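# Press home the gauge pin on the magnet-marked post

## Task

On the checking fixture, find the one post with a yellow magnet on it. Press that post's gauge pin fully home and keep it there for about one second; after that the spring may push it back out. Do not disturb the other three pins, and do not move the magnet.

## Robot and tools

Robot: two UR20-style arms, left_arm and right_arm, each with a Robotiq 2F-85 two-finger gripper and a wrist camera (cam_left_wrist, cam_right_wrist, both 896x504 pixels). A pin is best pressed with closed fingertips pointing down onto it, using one arm while the other stays clear.

Frames. Scene frame: origin at table-top height, halfway between the nominal bases; +z up, +x out over the table, left_arm on the +y side (not the image side). Calibrated bases in the scene frame: left_arm at (+0.060, +0.928, 0) m, quat_wxyz (+1.000, 0, 0, -0.018); right_arm at (-0.064, -0.817, 0) m, quat_wxyz (+1.000, 0, 0, -0.007). Reported hand positions, orientations, velocities and Hand targets are in each arm's own base frame. Command offsets instead run along the axes of that arm's current Hand target: gripper +z points along the fingers, the fingers open and close along y, and the camera block sticks out about 10 cm toward +x. end_effector_position is the point between the pads when closed; closed fingertips reach about 19 mm past it (6 mm when open).

execute_actions: "actions" is a list of actions; each action is a table of 1 to 15 rows, each row one control step of 1/30 s, and an action always lasts 15 steps (0.5 s), repeating its last row. Every row has 18 numbers in [-1, 1], one list covering both arms: left dx, dy, dz, rx, ry, rz, left gripper position, force_limit, speed, then the same nine for the right arm. dx..rz are an offset, not a pose: measured from the Hand target at the action's start (every row from that same start), along that target's own axes; 1.0 equals 0.6 m or 180 degrees, and rx, ry, rz form one rotation vector. Successive actions add up. All-zero pose numbers keep an arm at (or send it back toward) its Hand target. Gripper numbers are absolute: position +1 fully open (85 mm), about -0.8 pads touching, -1 closes until blocked; force_limit sets grip strength; speed -1, 0, +1 give roughly 20, 85, 150 mm/s. Both start at +1. Always resend the gripper numbers you want, since 0 is itself a command. "cameras" lists which images to return (omitted/null/["all"] = all, [] = none). An empty actions list only reports state.

move: "target" is one 18-number row or a list of up to 15 rows, laid out as above; every row is an offset from the arms' Hand targets at the move's start (not from the previous row), same axes and scale. Paths are straight lines. "speed" in m/s (0.002 to 4.2, default 0.25; rotation capped at twice that in rad/s), one value or one per target. "blend" in metres rounds corners in a list. "stop_force" in N (6 to 120, both arms) ends an arm's path once its wrist sensor feels that much push against the motion; not reliable while the gripper rotates, and leave it out when backing off a contact. "zero" (default true) re-zeroes moving arms before a stop_force move. "blocking"=false returns early (not allowed with stop_force). The result ends with a "move:" line: done, off_target, moving, held or fault, plus limits=paced (pose clipped) or limits=held (steps withheld by a check, e.g. the arm-to-arm clearance check).

wait: "seconds" 0 to 10; arms keep their last command. Useful for the one-second hold. stop: brakes a running move. zoom_image: "camera" (cam_left_wrist or cam_right_wrist) and "region" [x0, y0, x1, y1] in pixels of that camera's latest image, at most 504x504. zero_wrist_force: "arm" left_arm or right_arm; subtracts the current wrist reading from later ones. read_manual: licence texts only. finished_scene: "scene" is the current scene number; ends it irreversibly, so confirm success first.

Results: per arm end_effector_position (m), end_effector_quat_wxyz, velocities, Hand target (last commanded pose after clipping; next offsets count from it), Tool commands, Joint positions, Joint velocities ("within noise" when still), Joint torques (include the arm's own weight), Wrist force/torque along the gripper's axes plus a line with the largest force since the last report. Gripper object_status: 0 moving, 1 blocked while opening, 2 blocked while closing (a grip), 3 reached target or pads met. position_measured is in counts: 3 open, ~78 = 60 mm, ~130 = 40 mm, ~180 = 20 mm, ~230 pads together. Action results also list some step positions. MOTOR HOT or OVER-TEMPERATURE FAULT lines warn of heating from pushing or holding stretched out.

Motion notes: orientation commands are clipped to 32 degrees from the current orientation per step; motion lags commands by about 0.2 s; the gripper often rests a little short of its Hand target, and the next command (even zeros) re-requests it. Reported positions can be off by a few cm; check against camera images. Avoid paths near an arm's own base.

Avoid: the arms are stiff, so aiming even slightly beyond a firm contact can trip a fault. An outside force around 150 N (give or take 25) on any part, or joint contact torque at its limit (wrist joints 98.4 N m, elbow 398, shoulder 678), stops that arm for 10 s. Approach the pin slowly with stop_force, press just to full depth, hold, then lift straight off without stop_force. Do not bump neighbouring pins or the magnet, knock anything off the table, or let the two arms or their grippers hit each other.

Each tool is called after "Request:" by a JSON object that holds its "fn" and its "kwargs".

## Session

Request:
{"fn": "execute_actions", "kwargs": {"actions": []}}

Scene clock: 0.00 s.
left_arm: end_effector_position=(+0.6452, +0.5338, +0.3687) position_measured=3 object_status=3 end_effector_quat_wxyz=(+0.054, +0.895, -0.431, +0.101) | right_arm: end_effector_position=(+1.0094, -0.4085, +0.1239) position_measured=3 object_status=3 end_effector_quat_wxyz=(+0.497, -0.362, -0.574, -0.541)
Joint positions: left_arm=[0.541 -1.507 2.094 -2.179 -1.799 -1.706] | right_arm=[2.693 -2.576 -1.22 -2.623 2.507 -0.374]
Joint velocities: within noise
Joint torques (N m): no reading
Motor temperatures (°C): left_arm=[24 36 26 39 35 34] | right_arm=[29 36 36 38 34 39]
Wrist force (N): no reading
Wrist torque (N m): no reading
Wrist force, peak (N): no reading
Hand target: left_arm +0.6452, +0.5338, +0.3687; +0.054, +0.895, -0.431, +0.101 | right_arm +1.0094, -0.4085, +0.1239; +0.497, -0.362, -0.574, -0.541
Tool commands: left_gripper/position=+1.0 left_gripper/force_limit=+1.0 left_gripper/speed=+1.0 right_gripper/position=+1.0 right_gripper/force_limit=+1.0 right_gripper/speed=+1.0

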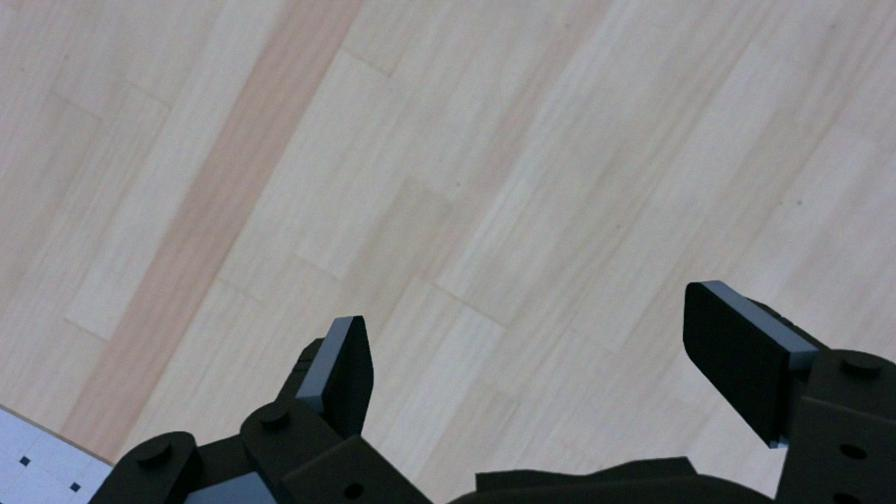

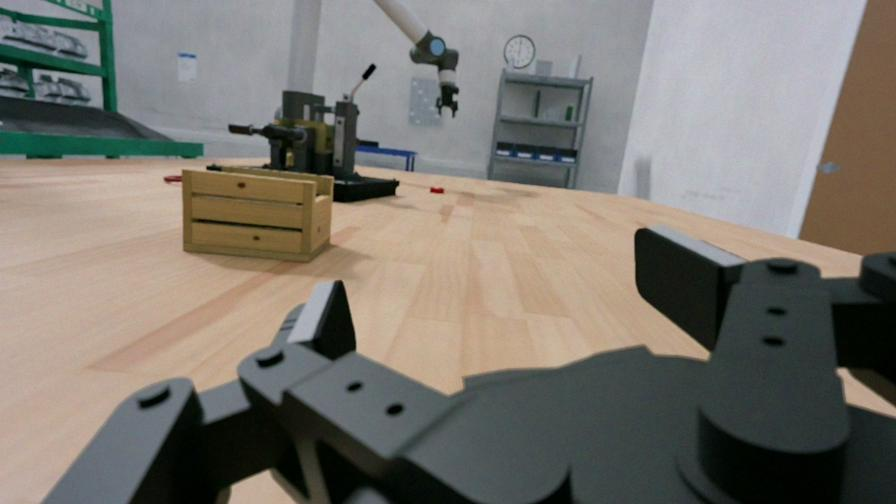

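Request:
{"fn": "zoom_image", "kwargs": {"camera": "cam_right_wrist", "region": [150, 50, 470, 280]}}

Scaled by 1.575 from the camera's 896x504 image, which has a finer 1280x720 frame.

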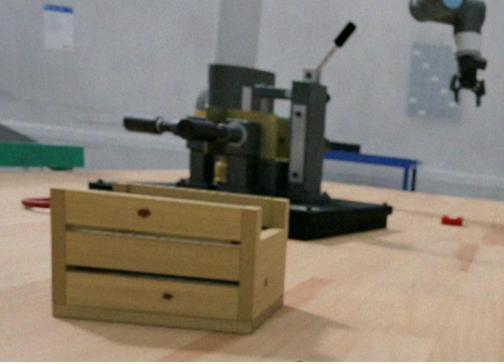

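Request:
{"fn": "move", "kwargs": {"target": [0.831,0.486,-0.246,0,0,0,1,1,1,0,0,0,0,0,0,1,1,1], "speed": 0.4, "cameras": ["cam_left_wrist"]}}

Scene clock: 3.37 s.
left_arm: end_effector_position=(+0.7008, +0.0002, +0.6282) position_measured=3 object_status=3 end_effector_quat_wxyz=(+0.054, +0.895, -0.431, +0.101) | right_arm: end_effector_position=(+1.0094, -0.4085, +0.1239) position_measured=3 object_status=3 end_effector_quat_wxyz=(+0.497, -0.362, -0.574, -0.541)
Joint positions: left_arm=[-0.216 -1.86 2.045 -1.929 -1.721 -2.474] | right_arm=[2.693 -2.576 -1.22 -2.623 2.507 -0.374]
Joint velocities: within noise
Joint torques (N m): left_arm=[-5.82 -46.74 -133.93 -8.02 4.67 -3.22] | right_arm=[1.23 250.74 71.85 -2.32 0.66 0.35]
Motor temperatures (°C): left_arm=[24 36 26 39 35 34] | right_arm=[29 36 36 38 34 39]
Wrist force (N): left_arm=[0.3 -0.7 0.0] | right_arm=[-0.1 0.3 0.1]
Wrist torque (N m): left_arm=[-0.19 -0.09 -0.01] | right_arm=[0.05 0.02 0.00]
Wrist force, peak (N): left_arm=[-3.6 -2.2 1.1] | right_arm=[0.1 0.2 0.6]
Hand target: left_arm +0.7008, +0.0000, +0.6282; +0.054, +0.895, -0.431, +0.101 | right_arm +1.0094, -0.4085, +0.1239; +0.497, -0.362, -0.574, -0.541
Off the commanded pose: left_arm 0.000 m, 0 deg | right_arm 0.000 m, 0 deg.
move: done
camera_calibration:
cam_left_wrist: T_world_to_cam=[[-0.854394, -0.519378, -0.0160804, 0.625752], [-0.518453, 0.849977, 0.0935224, 0.327685], [-0.0349055, 0.0882418, -0.995487, 0.775842], [0, 0, 0, 1]] pos_world=[0.731609, -0.0219849, 0.751758]
Images, in order (width x height): cam_left_wrist 896x504.

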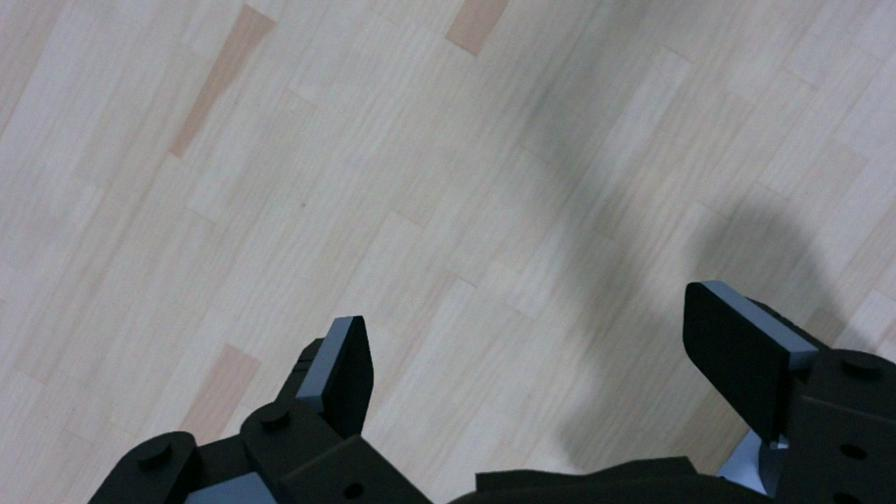

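Request:
{"fn": "move", "kwargs": {"target": [0.331,0.677,-0.036,0,0,0,1,1,1,0,0,0,0,0,0,1,1,1], "speed": 0.4, "cameras": ["cam_left_wrist"]}}

Scene clock: 5.40 s.
left_arm: end_effector_position=(+0.5012, -0.4000, +0.6981) position_measured=3 object_status=3 end_effector_quat_wxyz=(+0.054, +0.895, -0.431, +0.101) | right_arm: end_effector_position=(+1.0094, -0.4085, +0.1239) position_measured=3 object_status=3 end_effector_quat_wxyz=(+0.497, -0.362, -0.574, -0.541)
Joint positions: left_arm=[-1 -1.991 2.037 -1.845 -1.557 -3.243] | right_arm=[2.693 -2.576 -1.22 -2.623 2.507 -0.374]
Joint velocities: within noise
Joint torques (N m): left_arm=[-21.46 18.61 -130.8 -6.93 5.57 -2.9] | right_arm=[3.53 250.3 72.59 -2.6 1.95 0.51]
Motor temperatures (°C): left_arm=[24 36 26 39 35 34] | right_arm=[29 36 36 38 34 39]
Wrist force (N): left_arm=[0.5 -0.5 -0.2] | right_arm=[-0.1 0.2 0.2]
Wrist torque (N m): left_arm=[-0.15 -0.07 0.05] | right_arm=[0.04 0.02 0.00]
Wrist force, peak (N): left_arm=[-2.0 -4.2 0.0] | right_arm=[0.1 0.5 0.5]
Hand target: left_arm +0.5011, -0.4002, +0.6981; +0.054, +0.895, -0.431, +0.101 | right_arm +1.0094, -0.4085, +0.1239; +0.497, -0.362, -0.574, -0.541
Off the commanded pose: left_arm 0.000 m, 0 deg | right_arm 0.000 m, 0 deg.
move: done
camera_calibration:
cam_left_wrist: T_world_to_cam=[[-0.854395, -0.519376, -0.0160802, 0.248485], [-0.518451, 0.849978, 0.0935224, 0.557825], [-0.0349055, 0.0882418, -0.995487, 0.873774], [0, 0, 0, 1]] pos_world=[0.532009, -0.422185, 0.821658]
Images, in order (width x height): cam_left_wrist 896x504.

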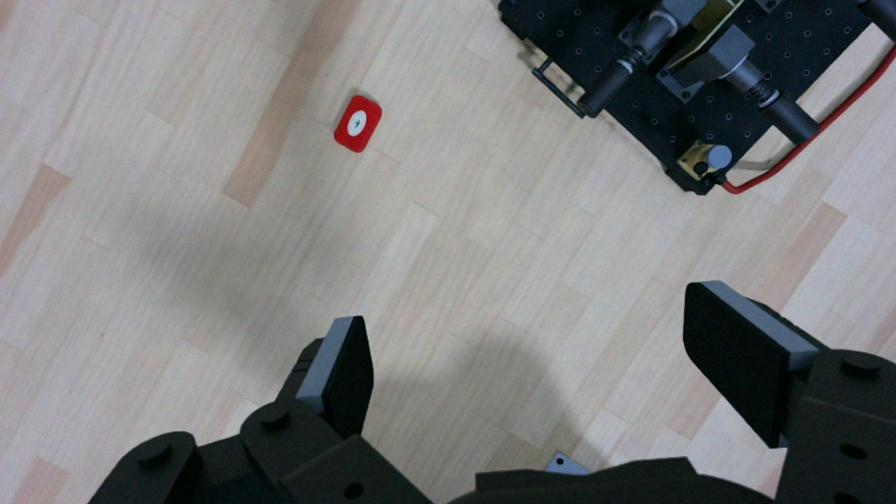

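Request:
{"fn": "move", "kwargs": {"target": [0.233,0.553,0.06,0,0,0,1,1,1,0,0,0,0,0,0,1,1,1], "speed": 0.4, "cameras": ["cam_left_wrist"]}}

Request:
{"fn": "zoom_image", "kwargs": {"camera": "cam_left_wrist", "region": [250, 0, 750, 400]}}

Scene clock: 7.33 s.
left_arm: end_effector_position=(+0.3317, -0.7196, +0.6979) position_measured=3 object_status=3 end_effector_quat_wxyz=(+0.054, +0.895, -0.431, +0.101) | right_arm: end_effector_position=(+1.0094, -0.4085, +0.1239) position_measured=3 object_status=3 end_effector_quat_wxyz=(+0.497, -0.362, -0.574, -0.541)
Joint positions: left_arm=[-1.444 -1.794 1.908 -1.886 -1.461 -3.678] | right_arm=[2.693 -2.576 -1.22 -2.623 2.507 -0.374]
Joint velocities: within noise
Joint torques (N m): left_arm=[-13.59 -21.85 -124.34 -13.97 6.94 -3.92] | right_arm=[1.36 250.2 72.57 -1.34 1.8 1.18]
Motor temperatures (°C): left_arm=[24 36 26 39 35 34] | right_arm=[29 36 36 38 34 39]
Wrist force (N): left_arm=[0.4 -1.0 0.0] | right_arm=[0.0 0.2 0.3]
Wrist torque (N m): left_arm=[-0.14 -0.05 0.03] | right_arm=[0.02 -0.01 0.00]
Wrist force, peak (N): left_arm=[-1.3 -4.1 -0.7] | right_arm=[0.2 0.4 0.5]
Hand target: left_arm +0.3316, -0.7198, +0.6979; +0.054, +0.895, -0.431, +0.101 | right_arm +1.0094, -0.4085, +0.1239; +0.497, -0.362, -0.574, -0.541
Off the commanded pose: left_arm 0.000 m, 0 deg | right_arm 0.000 m, 0 deg.
move: done
camera_calibration:
cam_left_wrist: T_world_to_cam=[[-0.854391, -0.519383, -0.0160287, -0.0623265], [-0.518456, 0.849984, 0.0934379, 0.74161], [-0.0349059, 0.0881427, -0.995496, 0.895786], [0, 0, 0, 1]] pos_world=[0.362509, -0.741685, 0.821458]
Images, in order (width x height): cam_left_wrist 896x504.

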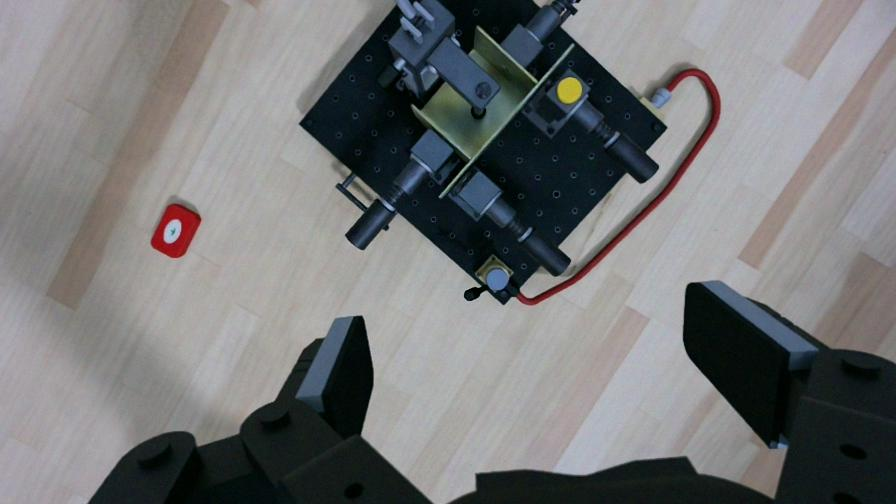

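Scaled by 1.008 from the camera's 896x504 image, which has a finer 1280x720 frame.

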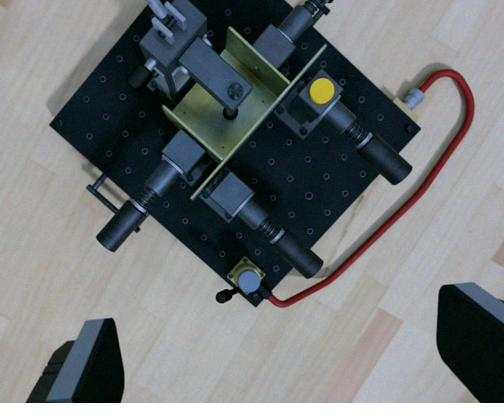

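Request:
{"fn": "move", "kwargs": {"target": [-0.106,0.515,0.234,-0.0895,-0.0332,0.7877,-1,-1,0,0,0,0,0,0,0,1,1,1], "speed": 0.4, "cameras": ["cam_left_wrist"]}}

Request:
{"fn": "zoom_image", "kwargs": {"camera": "cam_left_wrist", "region": [200, 0, 700, 350]}}

Scene clock: 14.00 s.
left_arm: end_effector_position=(+0.0701, -0.8897, +0.5496) position_measured=232 object_status=3 end_effector_quat_wxyz=(-0.001, +0.122, +0.993, -0.001) | right_arm: end_effector_position=(+1.0094, -0.4085, +0.1239) position_measured=3 object_status=3 end_effector_quat_wxyz=(+0.497, -0.362, -0.574, -0.541)
Joint positions: left_arm=[-1.719 -1.556 1.852 -1.869 -1.573 -1.475] | right_arm=[2.693 -2.576 -1.22 -2.623 2.507 -0.374]
Joint velocities: within noise
Joint torques (N m): left_arm=[-20.83 -74.53 -126.21 -6.63 5.1 2.65] | right_arm=[-2.21 251.13 73.33 -1.47 3.63 2.76]
Motor temperatures (°C): left_arm=[24 36 26 39 35 34] | right_arm=[29 36 36 37 34 39]
Wrist force (N): left_arm=[0.1 -0.6 -0.1] | right_arm=[-0.1 -0.1 0.2]
Wrist torque (N m): left_arm=[-0.17 -0.11 0.11] | right_arm=[-0.02 0.01 0.00]
Wrist force, peak (N): left_arm=[0.7 -1.8 -0.9] | right_arm=[0.3 0.7 0.4]
Hand target: left_arm +0.0700, -0.8897, +0.5496; -0.001, +0.122, +0.993, -0.001 | right_arm +1.0094, -0.4085, +0.1239; +0.497, -0.362, -0.574, -0.541
Off the commanded pose: left_arm 0.000 m, 0 deg | right_arm 0.000 m, 0 deg.
move: done
camera_calibration:
cam_left_wrist: T_world_to_cam=[[0.364248, 0.931301, 0.00119136, 0.819298], [0.883731, -0.346046, 0.315073, -0.519792], [0.29384, -0.113712, -0.949067, 0.525959], [0, 0, 0, 1]] pos_world=[0.00638087, -0.883077, 0.661966]
Images, in order (width x height): cam_left_wrist 896x504.

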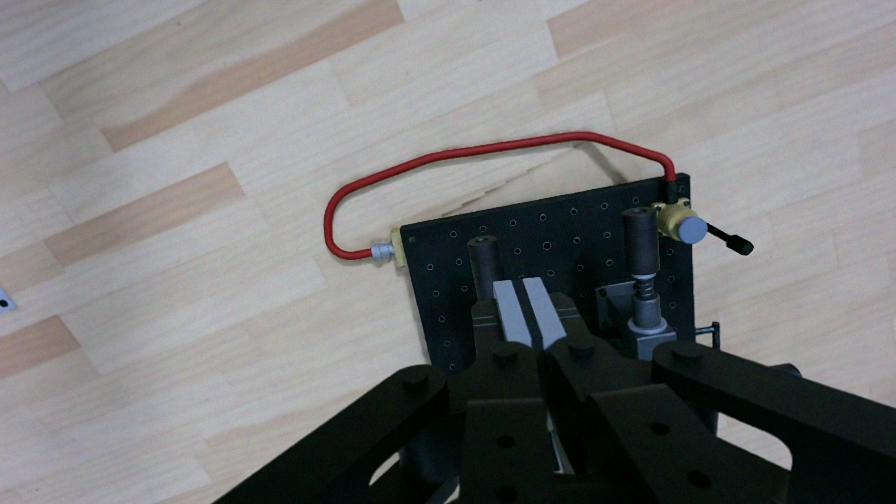

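Scaled by 1.008 from the camera's 896x504 image, which has a finer 1280x720 frame.

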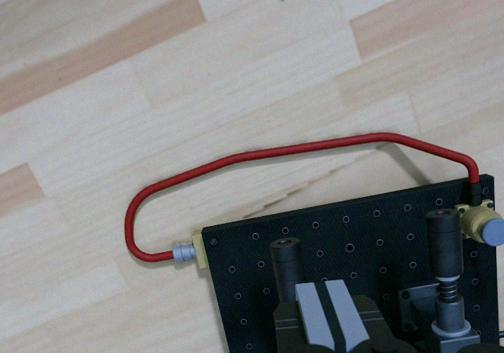

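Request:
{"fn": "move", "kwargs": {"target": [-0.057,0.011,0.43,0,0,0,-1,-1,0,0,0,0,0,0,0,1,1,1], "speed": 0.3, "cameras": ["cam_left_wrist"]}}

Request:
{"fn": "zoom_image", "kwargs": {"camera": "cam_left_wrist", "region": [350, 150, 750, 450]}}

Scene clock: 16.90 s.
left_arm: end_effector_position=(+0.1043, -0.8921, +0.2917) position_measured=232 object_status=3 end_effector_quat_wxyz=(-0.001, +0.122, +0.993, -0.001) | right_arm: end_effector_position=(+1.0094, -0.4085, +0.1239) position_measured=3 object_status=3 end_effector_quat_wxyz=(+0.497, -0.362, -0.574, -0.541)
Joint positions: left_arm=[-1.679 -1.398 2.077 -2.252 -1.573 -1.435] | right_arm=[2.693 -2.576 -1.22 -2.623 2.507 -0.374]
Joint velocities: within noise
Joint torques (N m): left_arm=[24.47 -93.73 -66.3 -13.92 -3.8 2.96] | right_arm=[-4.26 253.5 74.84 -0.73 3.25 3.93]
Motor temperatures (°C): left_arm=[24 36 26 39 35 34] | right_arm=[29 36 36 37 34 39]
Wrist force (N): left_arm=[0.2 -0.2 -0.3] | right_arm=[0.3 0.4 0.1]
Wrist torque (N m): left_arm=[-0.09 -0.12 0.03] | right_arm=[0.07 -0.05 0.00]
Wrist force, peak (N): left_arm=[0.7 -0.8 -4.0] | right_arm=[0.5 0.5 0.3]
Hand target: left_arm +0.1043, -0.8921, +0.2915; -0.001, +0.122, +0.993, -0.001 | right_arm +1.0094, -0.4085, +0.1239; +0.497, -0.362, -0.574, -0.541
Off the commanded pose: left_arm 0.000 m, 0 deg | right_arm 0.000 m, 0 deg.
move: done
camera_calibration:
cam_left_wrist: T_world_to_cam=[[0.364472, 0.931214, 0.00117611, 0.80921], [0.88364, -0.34625, 0.315106, -0.469714], [0.293838, -0.113808, -0.949056, 0.270699], [0, 0, 0, 1]] pos_world=[0.0405817, -0.885378, 0.403966]
Images, in order (width x height): cam_left_wrist 896x504.

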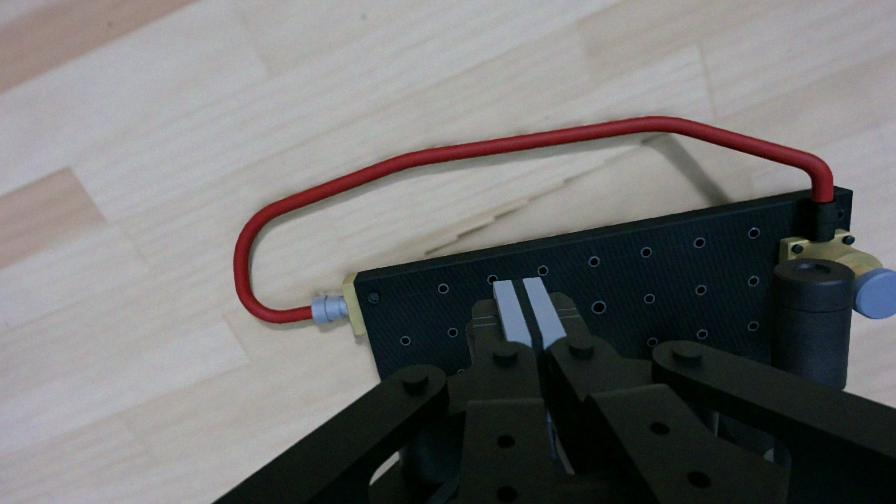

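Scaled by 1.260 from the camera's 896x504 image, which has a finer 1280x720 frame.

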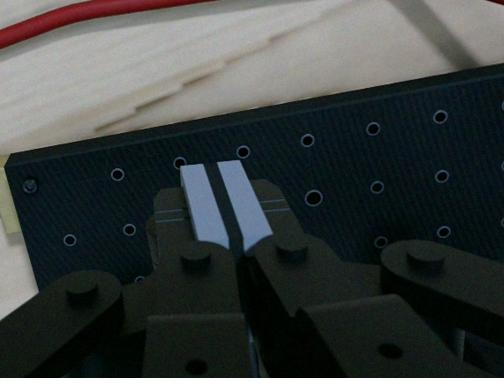

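Request:
{"fn": "execute_actions", "kwargs": {"actions": [], "cameras": ["cam_right_wrist"]}}

Request:
{"fn": "zoom_image", "kwargs": {"camera": "cam_right_wrist", "region": [180, 20, 480, 220]}}

Scene clock: 18.40 s.
left_arm: end_effector_position=(+0.1043, -0.8921, +0.2915) position_measured=232 object_status=3 end_effector_quat_wxyz=(-0.001, +0.122, +0.993, -0.001) | right_arm: end_effector_position=(+1.0094, -0.4085, +0.1239) position_measured=3 object_status=3 end_effector_quat_wxyz=(+0.497, -0.362, -0.574, -0.541)
Joint positions: left_arm=[-1.679 -1.398 2.077 -2.252 -1.573 -1.435] | right_arm=[2.693 -2.576 -1.22 -2.623 2.507 -0.374]
Joint velocities: within noise
Joint torques (N m): left_arm=[21.92 -95.6 -75.42 -11.17 -4.78 2.79] | right_arm=[-0.98 256.98 76.31 -0.69 3.56 4.03]
Motor temperatures (°C): left_arm=[24 36 26 39 35 34] | right_arm=[29 36 36 37 34 39]
Wrist force (N): left_arm=[0.0 -0.4 -0.5] | right_arm=[-0.1 0.2 0.1]
Wrist torque (N m): left_arm=[-0.12 -0.07 0.03] | right_arm=[0.03 0.02 0.00]
Wrist force, peak (N): left_arm=[0.0 -0.9 -0.7] | right_arm=[0.2 0.5 0.7]
Hand target: left_arm +0.1043, -0.8921, +0.2915; -0.001, +0.122, +0.993, -0.001 | right_arm +1.0094, -0.4085, +0.1239; +0.497, -0.362, -0.574, -0.541
Tool commands: left_gripper/position=-1.0 left_gripper/force_limit=-1.0 left_gripper/speed=+0.0 right_gripper/position=+1.0 right_gripper/force_limit=+1.0 right_gripper/speed=+1.0
Off the commanded pose: left_arm 0.000 m, 0 deg | right_arm 0.000 m, 0 deg.
Images, in order (width x height): cam_right_wrist 896x504.

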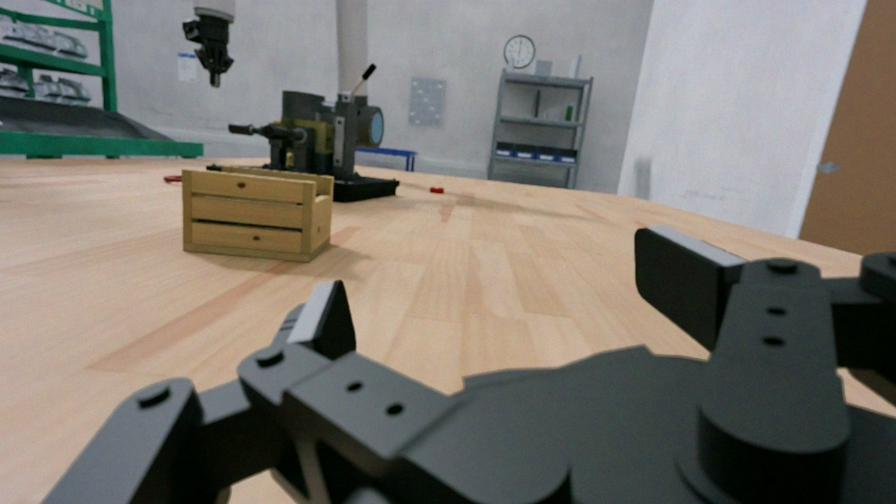

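Scaled by 1.680 from the camera's 896x504 image, which has a finer 1280x720 frame.

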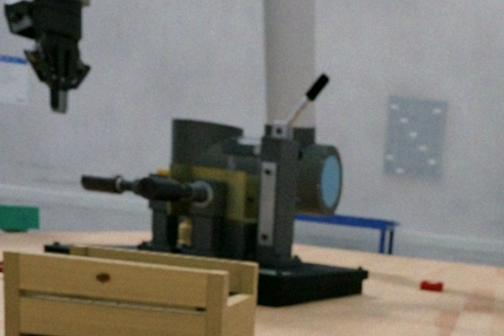

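Request:
{"fn": "move", "kwargs": {"target": [-0.0988,-0.119,0.211,0,0,-0.0156,-1,-1,0,0,0,0,0,0,0,1,1,1], "speed": 0.2}}

Request:
{"fn": "zoom_image", "kwargs": {"camera": "cam_left_wrist", "region": [400, 200, 800, 500]}}

Request:
{"fn": "zoom_image", "kwargs": {"camera": "cam_right_wrist", "region": [180, 20, 480, 220]}}

Scene clock: 21.10 s.
left_arm: end_effector_position=(+0.1442, -0.9759, +0.1652) position_measured=232 object_status=3 end_effector_quat_wxyz=(-0.001, +0.097, +0.995, -0.001) | right_arm: end_effector_position=(+1.0094, -0.4085, +0.1239) position_measured=3 object_status=3 end_effector_quat_wxyz=(+0.497, -0.362, -0.574, -0.541)
Joint positions: left_arm=[-1.629 -1.198 2.028 -2.403 -1.573 -1.434] | right_arm=[2.693 -2.576 -1.22 -2.623 2.507 -0.374]
Joint velocities: within noise
Joint torques (N m): left_arm=[19.12 -121.2 -98.53 -12.81 -4.28 -5] | right_arm=[-6.17 254.86 72.82 -0.46 3.68 3.98]
Motor temperatures (°C): left_arm=[24 36 26 39 35 34] | right_arm=[29 36 36 37 34 39]
Wrist force (N): left_arm=[-0.2 -0.3 -0.4] | right_arm=[-0.1 0.2 0.3]
Wrist torque (N m): left_arm=[-0.09 -0.07 0.06] | right_arm=[0.05 0.01 -0.01]
Wrist force, peak (N): left_arm=[0.9 0.9 -2.9] | right_arm=[0.4 0.6 0.3]
Hand target: left_arm +0.1443, -0.9760, +0.1650; -0.001, +0.097, +0.995, -0.001 | right_arm +1.0094, -0.4085, +0.1239; +0.497, -0.362, -0.574, -0.541
Off the commanded pose: left_arm 0.000 m, 0 deg | right_arm 0.000 m, 0 deg.
move: done
camera_calibration:
cam_left_wrist: T_world_to_cam=[[0.31849, 0.947925, 0.0012689, 0.895733], [0.899573, -0.302665, 0.314901, -0.453887], [0.298887, -0.0991514, -0.949124, 0.142946], [0, 0, 0, 1]] pos_world=[0.0802977, -0.97229, 0.277466]

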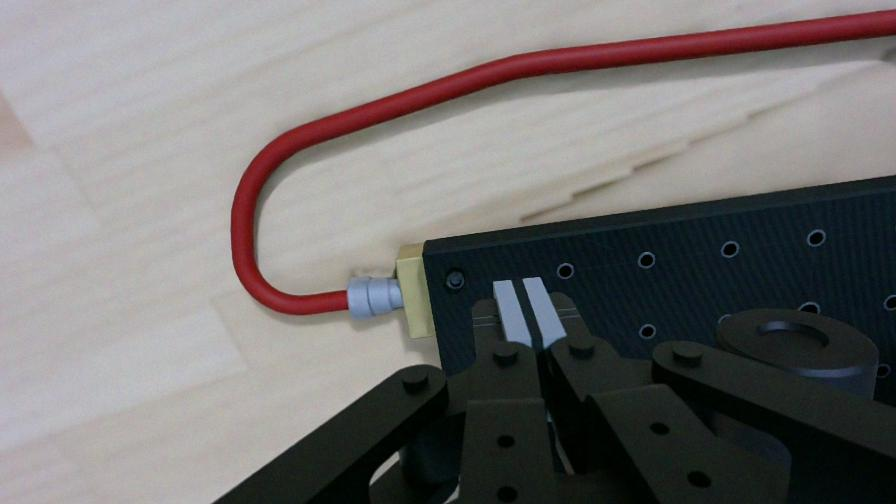

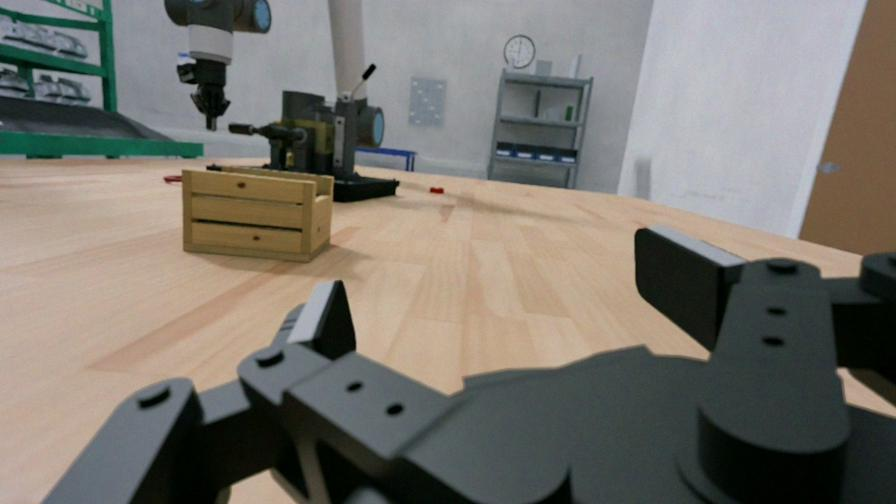

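Scaled by 1.260 from the camera's 896x504 image, which has a finer 1280x720 frame.

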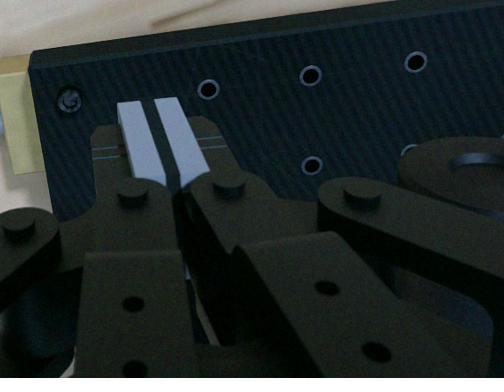

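Scaled by 1.680 from the camera's 896x504 image, which has a finer 1280x720 frame.

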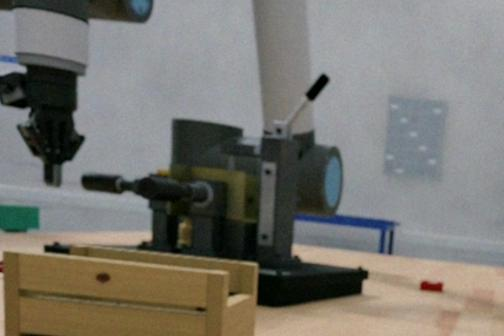

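Request:
{"fn": "move", "kwargs": {"target": [0,0,-0.1,0,0,0,-1,-1,0,0,0,0,0,0,0,1,1,1], "speed": 0.2, "cameras": ["cam_left_wrist","cam_right_wrist"]}}

Request:
{"fn": "zoom_image", "kwargs": {"camera": "cam_left_wrist", "region": [450, 150, 896, 450]}}

Request:
{"fn": "zoom_image", "kwargs": {"camera": "cam_right_wrist", "region": [180, 70, 330, 170]}}

Scene clock: 24.67 s.
left_arm: end_effector_position=(+0.1444, -0.9758, +0.2249) position_measured=232 object_status=3 end_effector_quat_wxyz=(-0.001, +0.097, +0.995, -0.001) | right_arm: end_effector_position=(+1.0094, -0.4085, +0.1239) position_measured=3 object_status=3 end_effector_quat_wxyz=(+0.497, -0.362, -0.574, -0.541)
Joint positions: left_arm=[-1.628 -1.252 1.997 -2.317 -1.573 -1.433] | right_arm=[2.693 -2.576 -1.22 -2.623 2.507 -0.374]
Joint velocities: within noise
Joint torques (N m): left_arm=[8.37 -169.66 -108.17 -7.19 -3.01 2.82] | right_arm=[-2.25 255.59 75.41 -0.68 3.42 3.76]
Motor temperatures (°C): left_arm=[24 36 26 39 35 34] | right_arm=[29 36 36 37 34 39]
Wrist force (N): left_arm=[0.2 -0.6 0.0] | right_arm=[0.0 0.2 0.4]
Wrist torque (N m): left_arm=[-0.12 -0.11 0.06] | right_arm=[0.04 0.00 0.00]
Wrist force, peak (N): left_arm=[0.1 -0.7 -2.0] | right_arm=[0.1 0.3 0.8]
Hand target: left_arm +0.1444, -0.9759, +0.2250; -0.001, +0.097, +0.995, -0.001 | right_arm +1.0094, -0.4085, +0.1239; +0.497, -0.362, -0.574, -0.541
Off the commanded pose: left_arm 0.000 m, 0 deg | right_arm 0.000 m, 0 deg.
move: done
camera_calibration:
cam_left_wrist: T_world_to_cam=[[0.318375, 0.947964, 0.0013273, 0.89562], [0.899612, -0.302577, 0.314873, -0.472774], [0.29889, -0.0990536, -0.949133, 0.199647], [0, 0, 0, 1]] pos_world=[0.0804973, -0.97229, 0.337167]

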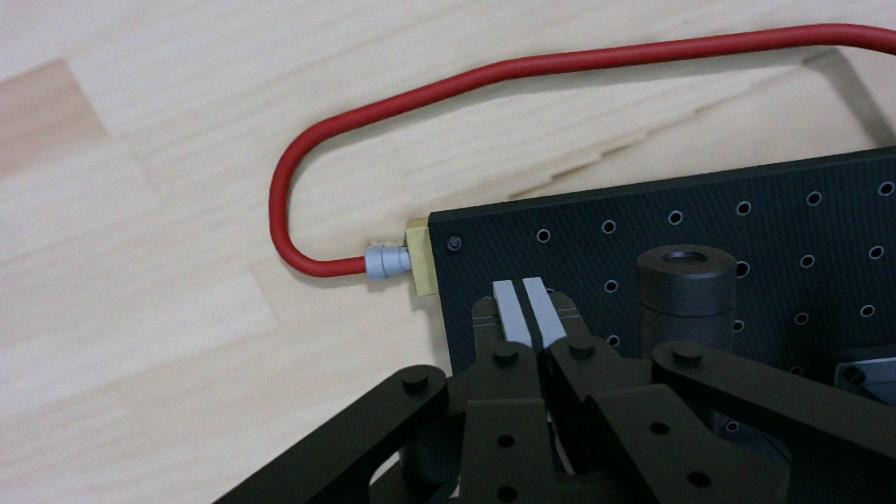

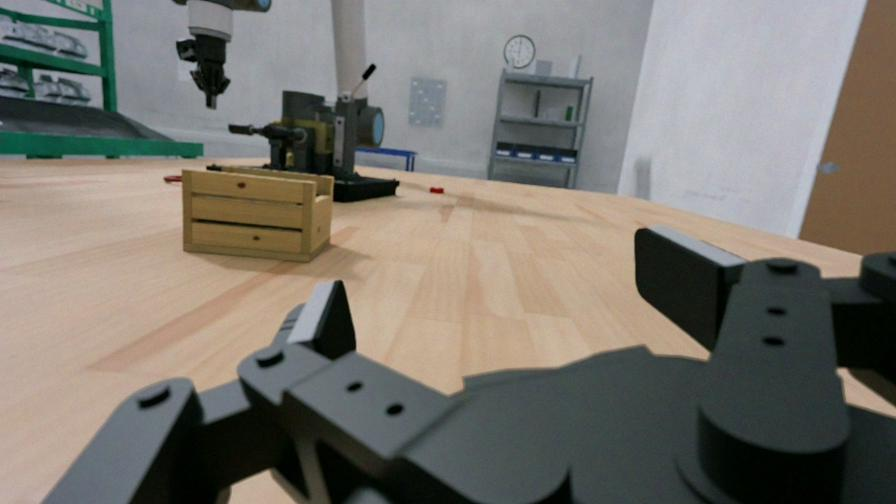

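Scaled by 1.130 from the camera's 896x504 image, which has a finer 1280x720 frame.

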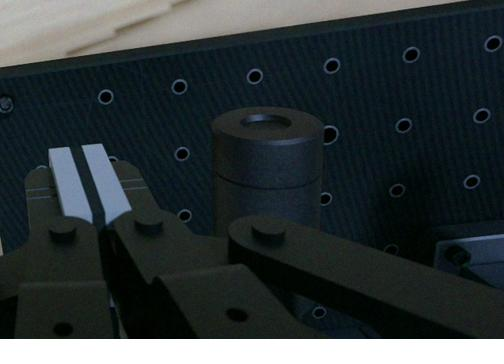

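Scaled by 3.360 from the camera's 896x504 image, which has a finer 1280x720 frame.

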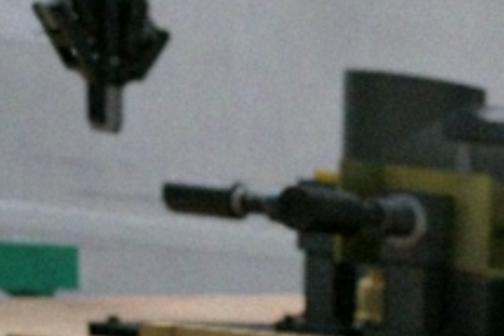

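Request:
{"fn": "move", "kwargs": {"target": [0,0.05,0,0,0,0,-1,-1,0,0,0,0,0,0,0,1,1,1], "speed": 0.1, "cameras": ["cam_left_wrist","cam_right_wrist"]}}

Request:
{"fn": "zoom_image", "kwargs": {"camera": "cam_left_wrist", "region": [450, 200, 750, 400]}}

Request:
{"fn": "zoom_image", "kwargs": {"camera": "cam_right_wrist", "region": [180, 70, 330, 170]}}

Scene clock: 27.50 s.
left_arm: end_effector_position=(+0.1502, -0.9466, +0.2250) position_measured=232 object_status=3 end_effector_quat_wxyz=(-0.001, +0.097, +0.995, -0.001) | right_arm: end_effector_position=(+1.0094, -0.4085, +0.1239) position_measured=3 object_status=3 end_effector_quat_wxyz=(+0.497, -0.362, -0.574, -0.541)
Joint positions: left_arm=[-1.624 -1.279 2.037 -2.33 -1.573 -1.429] | right_arm=[2.693 -2.576 -1.22 -2.623 2.507 -0.374]
Joint velocities: within noise
Joint torques (N m): left_arm=[21.97 -164.6 -62 -13.19 -3.69 2.88] | right_arm=[-2.31 252.67 76.72 -1.03 4.06 3.58]
Motor temperatures (°C): left_arm=[24 36 26 39 35 34] | right_arm=[29 36 36 37 34 39]
Wrist force (N): left_arm=[0.2 -0.6 -0.3] | right_arm=[0.0 0.2 0.4]
Wrist torque (N m): left_arm=[-0.13 -0.13 0.07] | right_arm=[0.04 0.01 0.00]
Wrist force, peak (N): left_arm=[0.1 -1.6 0.0] | right_arm=[0.2 0.5 0.5]
Hand target: left_arm +0.1502, -0.9464, +0.2250; -0.001, +0.097, +0.995, -0.001 | right_arm +1.0094, -0.4085, +0.1239; +0.497, -0.362, -0.574, -0.541
Off the commanded pose: left_arm 0.000 m, 0 deg | right_arm 0.000 m, 0 deg.
move: done
camera_calibration:
cam_left_wrist: T_world_to_cam=[[0.318404, 0.947954, 0.00123772, 0.866017], [0.899603, -0.302575, 0.314901, -0.469164], [0.298886, -0.0991525, -0.949124, 0.200814], [0, 0, 0, 1]] pos_world=[0.0862974, -0.94299, 0.337266]

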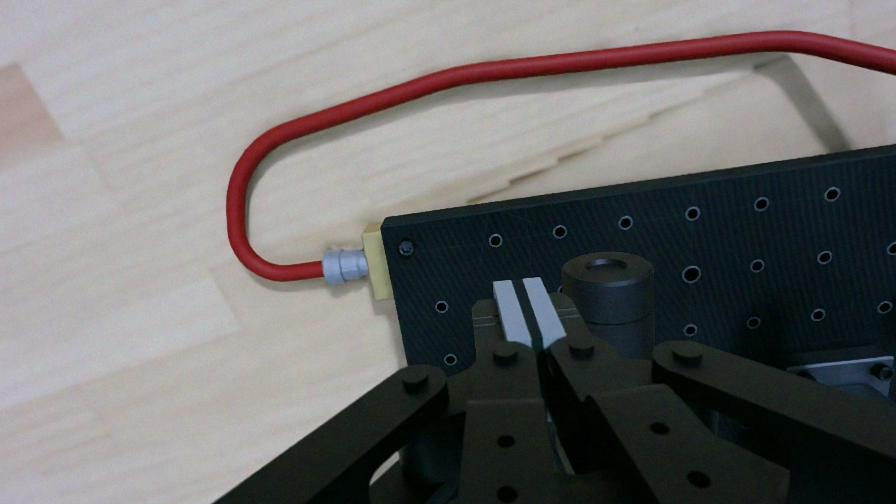

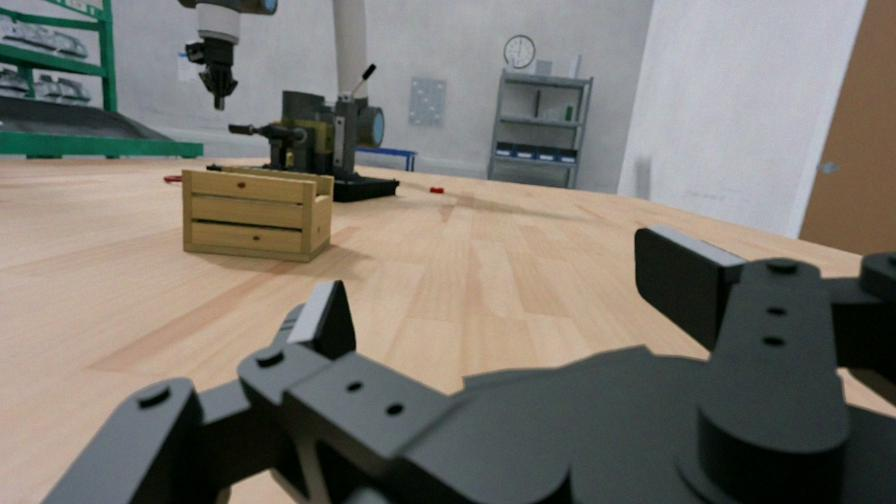

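Scaled by 1.680 from the camera's 896x504 image, which has a finer 1280x720 frame.

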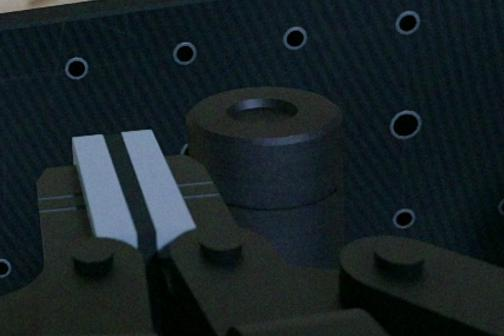

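Scaled by 3.360 from the camera's 896x504 image, which has a finer 1280x720 frame.

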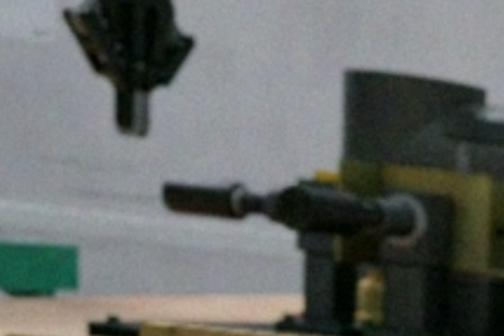

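Request:
{"fn": "move", "kwargs": {"target": [[0.0883,0,0,0,0,0,-1,-1,0,0,0,0,0,0,0,1,1,1],[0.0883,0.0617,0.0983,0,0,0,-1,-1,0,0,0,0,0,0,0,1,1,1]], "speed": 0.15, "blend": 0.01, "cameras": ["cam_left_wrist","cam_right_wrist"]}}

Request:
{"fn": "zoom_image", "kwargs": {"camera": "cam_right_wrist", "region": [180, 70, 330, 170]}}

Scene clock: 29.73 s.
left_arm: end_effector_position=(+0.1053, -0.9000, +0.1661) position_measured=232 object_status=3 end_effector_quat_wxyz=(-0.001, +0.097, +0.995, -0.001) | right_arm: end_effector_position=(+1.0094, -0.4085, +0.1239) position_measured=3 object_status=3 end_effector_quat_wxyz=(+0.497, -0.362, -0.574, -0.541)
Joint positions: left_arm=[-1.677 -1.271 2.142 -2.444 -1.573 -1.482] | right_arm=[2.693 -2.576 -1.22 -2.623 2.507 -0.374]
Joint velocities: within noise
Joint torques (N m): left_arm=[16.82 -109.88 -48.95 -12.48 6.17 2.45] | right_arm=[-2.86 251.66 73.44 -0.6 3.15 3.8]
Motor temperatures (°C): left_arm=[24 36 26 39 35 34] | right_arm=[28 36 36 37 34 39]
Wrist force (N): left_arm=[0.3 -0.3 -0.5] | right_arm=[0.4 0.2 0.6]
Wrist torque (N m): left_arm=[-0.17 -0.17 0.07] | right_arm=[0.03 -0.06 0.00]
Wrist force, peak (N): left_arm=[1.7 -1.3 -2.0] | right_arm=[0.3 0.3 0.6]
Hand target: left_arm +0.1053, -0.9000, +0.1660; -0.001, +0.097, +0.995, -0.001 | right_arm +1.0094, -0.4085, +0.1239; +0.497, -0.362, -0.574, -0.541
Off the commanded pose: left_arm 0.000 m, 0 deg | right_arm 0.000 m, 0 deg.
move: done
camera_calibration:
cam_left_wrist: T_world_to_cam=[[0.318404, 0.947954, 0.00123772, 0.836306], [0.899603, -0.302575, 0.314901, -0.396155], [0.298886, -0.0991525, -0.949124, 0.162942], [0, 0, 0, 1]] pos_world=[0.0413974, -0.89649, 0.278366]

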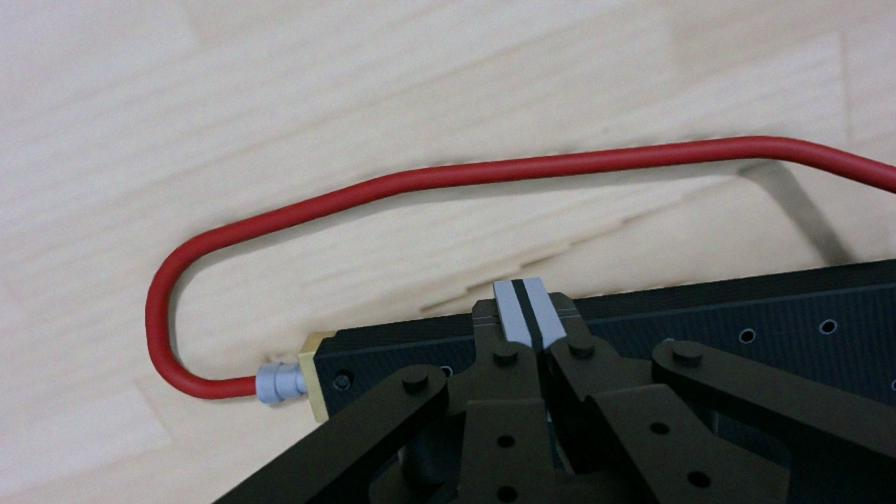

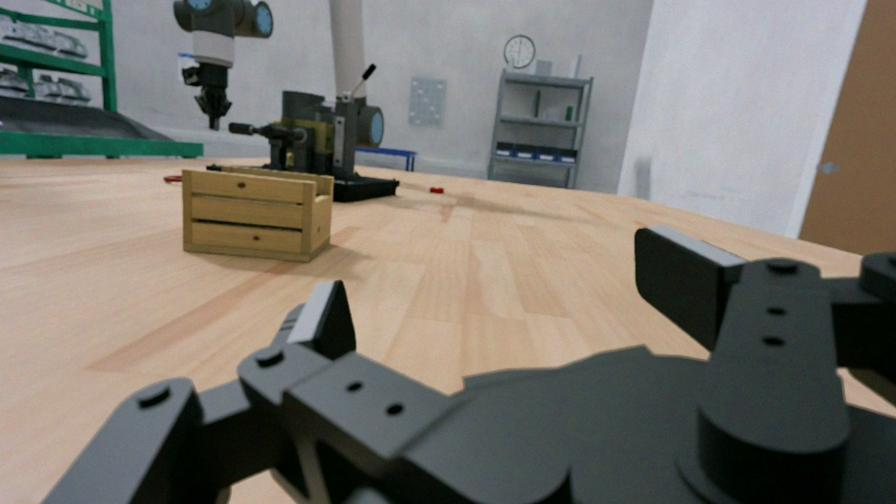

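Scaled by 3.360 from the camera's 896x504 image, which has a finer 1280x720 frame.

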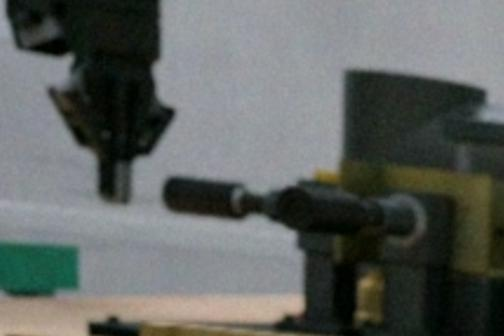

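Request:
{"fn": "move", "kwargs": {"target": [[0,0,0.01,0,0,0,-1,-1,0,0,0,0,0,0,0,1,1,1],[-0.157,0,0.01,0,0,0,-1,-1,0,0,0,0,0,0,0,1,1,1]], "speed": 0.02, "stop_force": 40}}

Request:
{"fn": "zoom_image", "kwargs": {"camera": "cam_right_wrist", "region": [180, 70, 330, 170]}}

Scene clock: 35.37 s.
left_arm: end_effector_position=(+0.1734, -0.9134, +0.1599) position_measured=232 object_status=3 end_effector_quat_wxyz=(-0.001, +0.097, +0.995, -0.001) | right_arm: end_effector_position=(+1.0094, -0.4085, +0.1239) position_measured=3 object_status=3 end_effector_quat_wxyz=(+0.497, -0.362, -0.574, -0.541)
Joint positions: left_arm=[-1.6 -1.243 2.112 -2.442 -1.573 -1.405] | right_arm=[2.693 -2.576 -1.22 -2.623 2.507 -0.374]
Joint velocities: within noise
Joint torques (N m): left_arm=[4.35 -170.92 -56.72 -10.18 9.13 -3.71] | right_arm=[-7.87 257.55 75.78 -1.29 3.59 3.26]
Motor temperatures (°C): left_arm=[24 36 26 39 35 34] | right_arm=[28 36 36 37 34 39]
Wrist force (N): left_arm=[30.3 -6.9 6.0] | right_arm=[0.3 0.4 0.2]
Wrist torque (N m): left_arm=[-0.19 -0.48 -0.02] | right_arm=[0.07 -0.05 0.00]
Wrist force, peak (N): left_arm=[94.5 9.6 -15.1] | right_arm=[0.3 0.4 0.6]
Hand target: left_arm +0.1734, -0.9134, +0.1599; -0.001, +0.097, +0.995, -0.001 (not the last commanded pose) | right_arm +1.0094, -0.4085, +0.1239; +0.497, -0.362, -0.574, -0.541
Off the commanded pose: left_arm 0.025 m, 0 deg | right_arm 0.000 m, 0 deg.
move: contact (left_arm); path passed 1 of 2 targets
camera_calibration:
cam_left_wrist: T_world_to_cam=[[0.318395, 0.947957, 0.0012678, 0.827329], [0.899576, -0.302566, 0.314986, -0.459531], [0.298977, -0.0991494, -0.949095, 0.13536], [0, 0, 0, 1]] pos_world=[0.109497, -0.90989, 0.272167]

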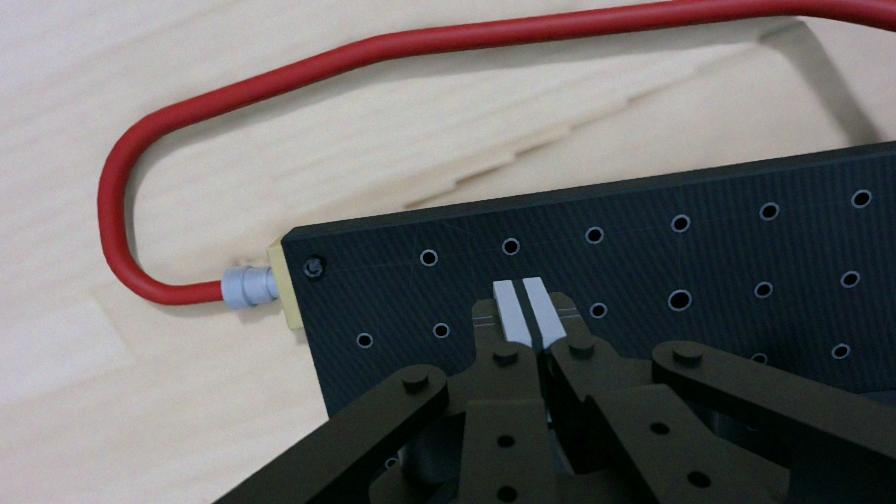

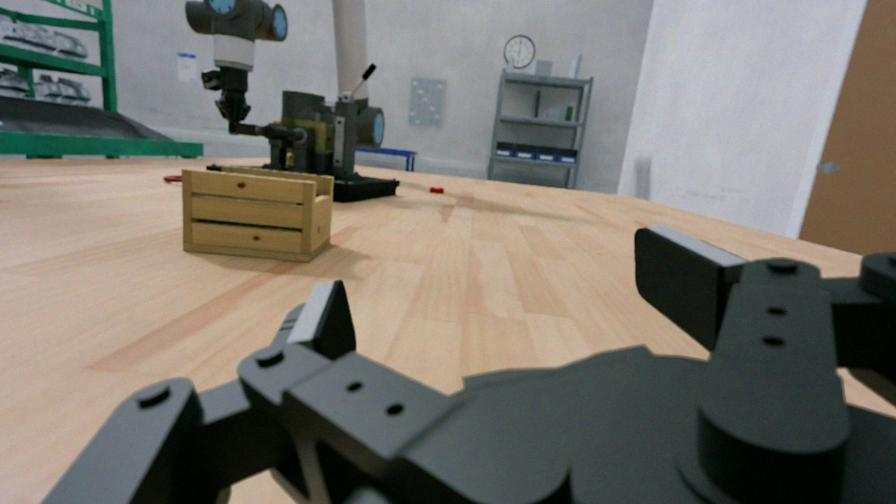

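Scaled by 3.360 from the camera's 896x504 image, which has a finer 1280x720 frame.

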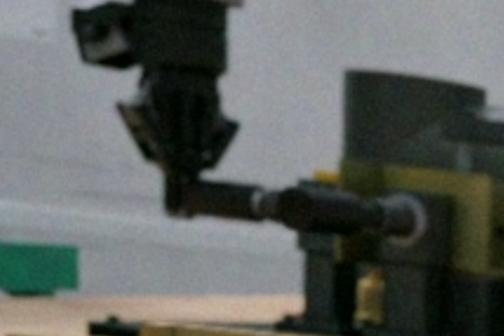

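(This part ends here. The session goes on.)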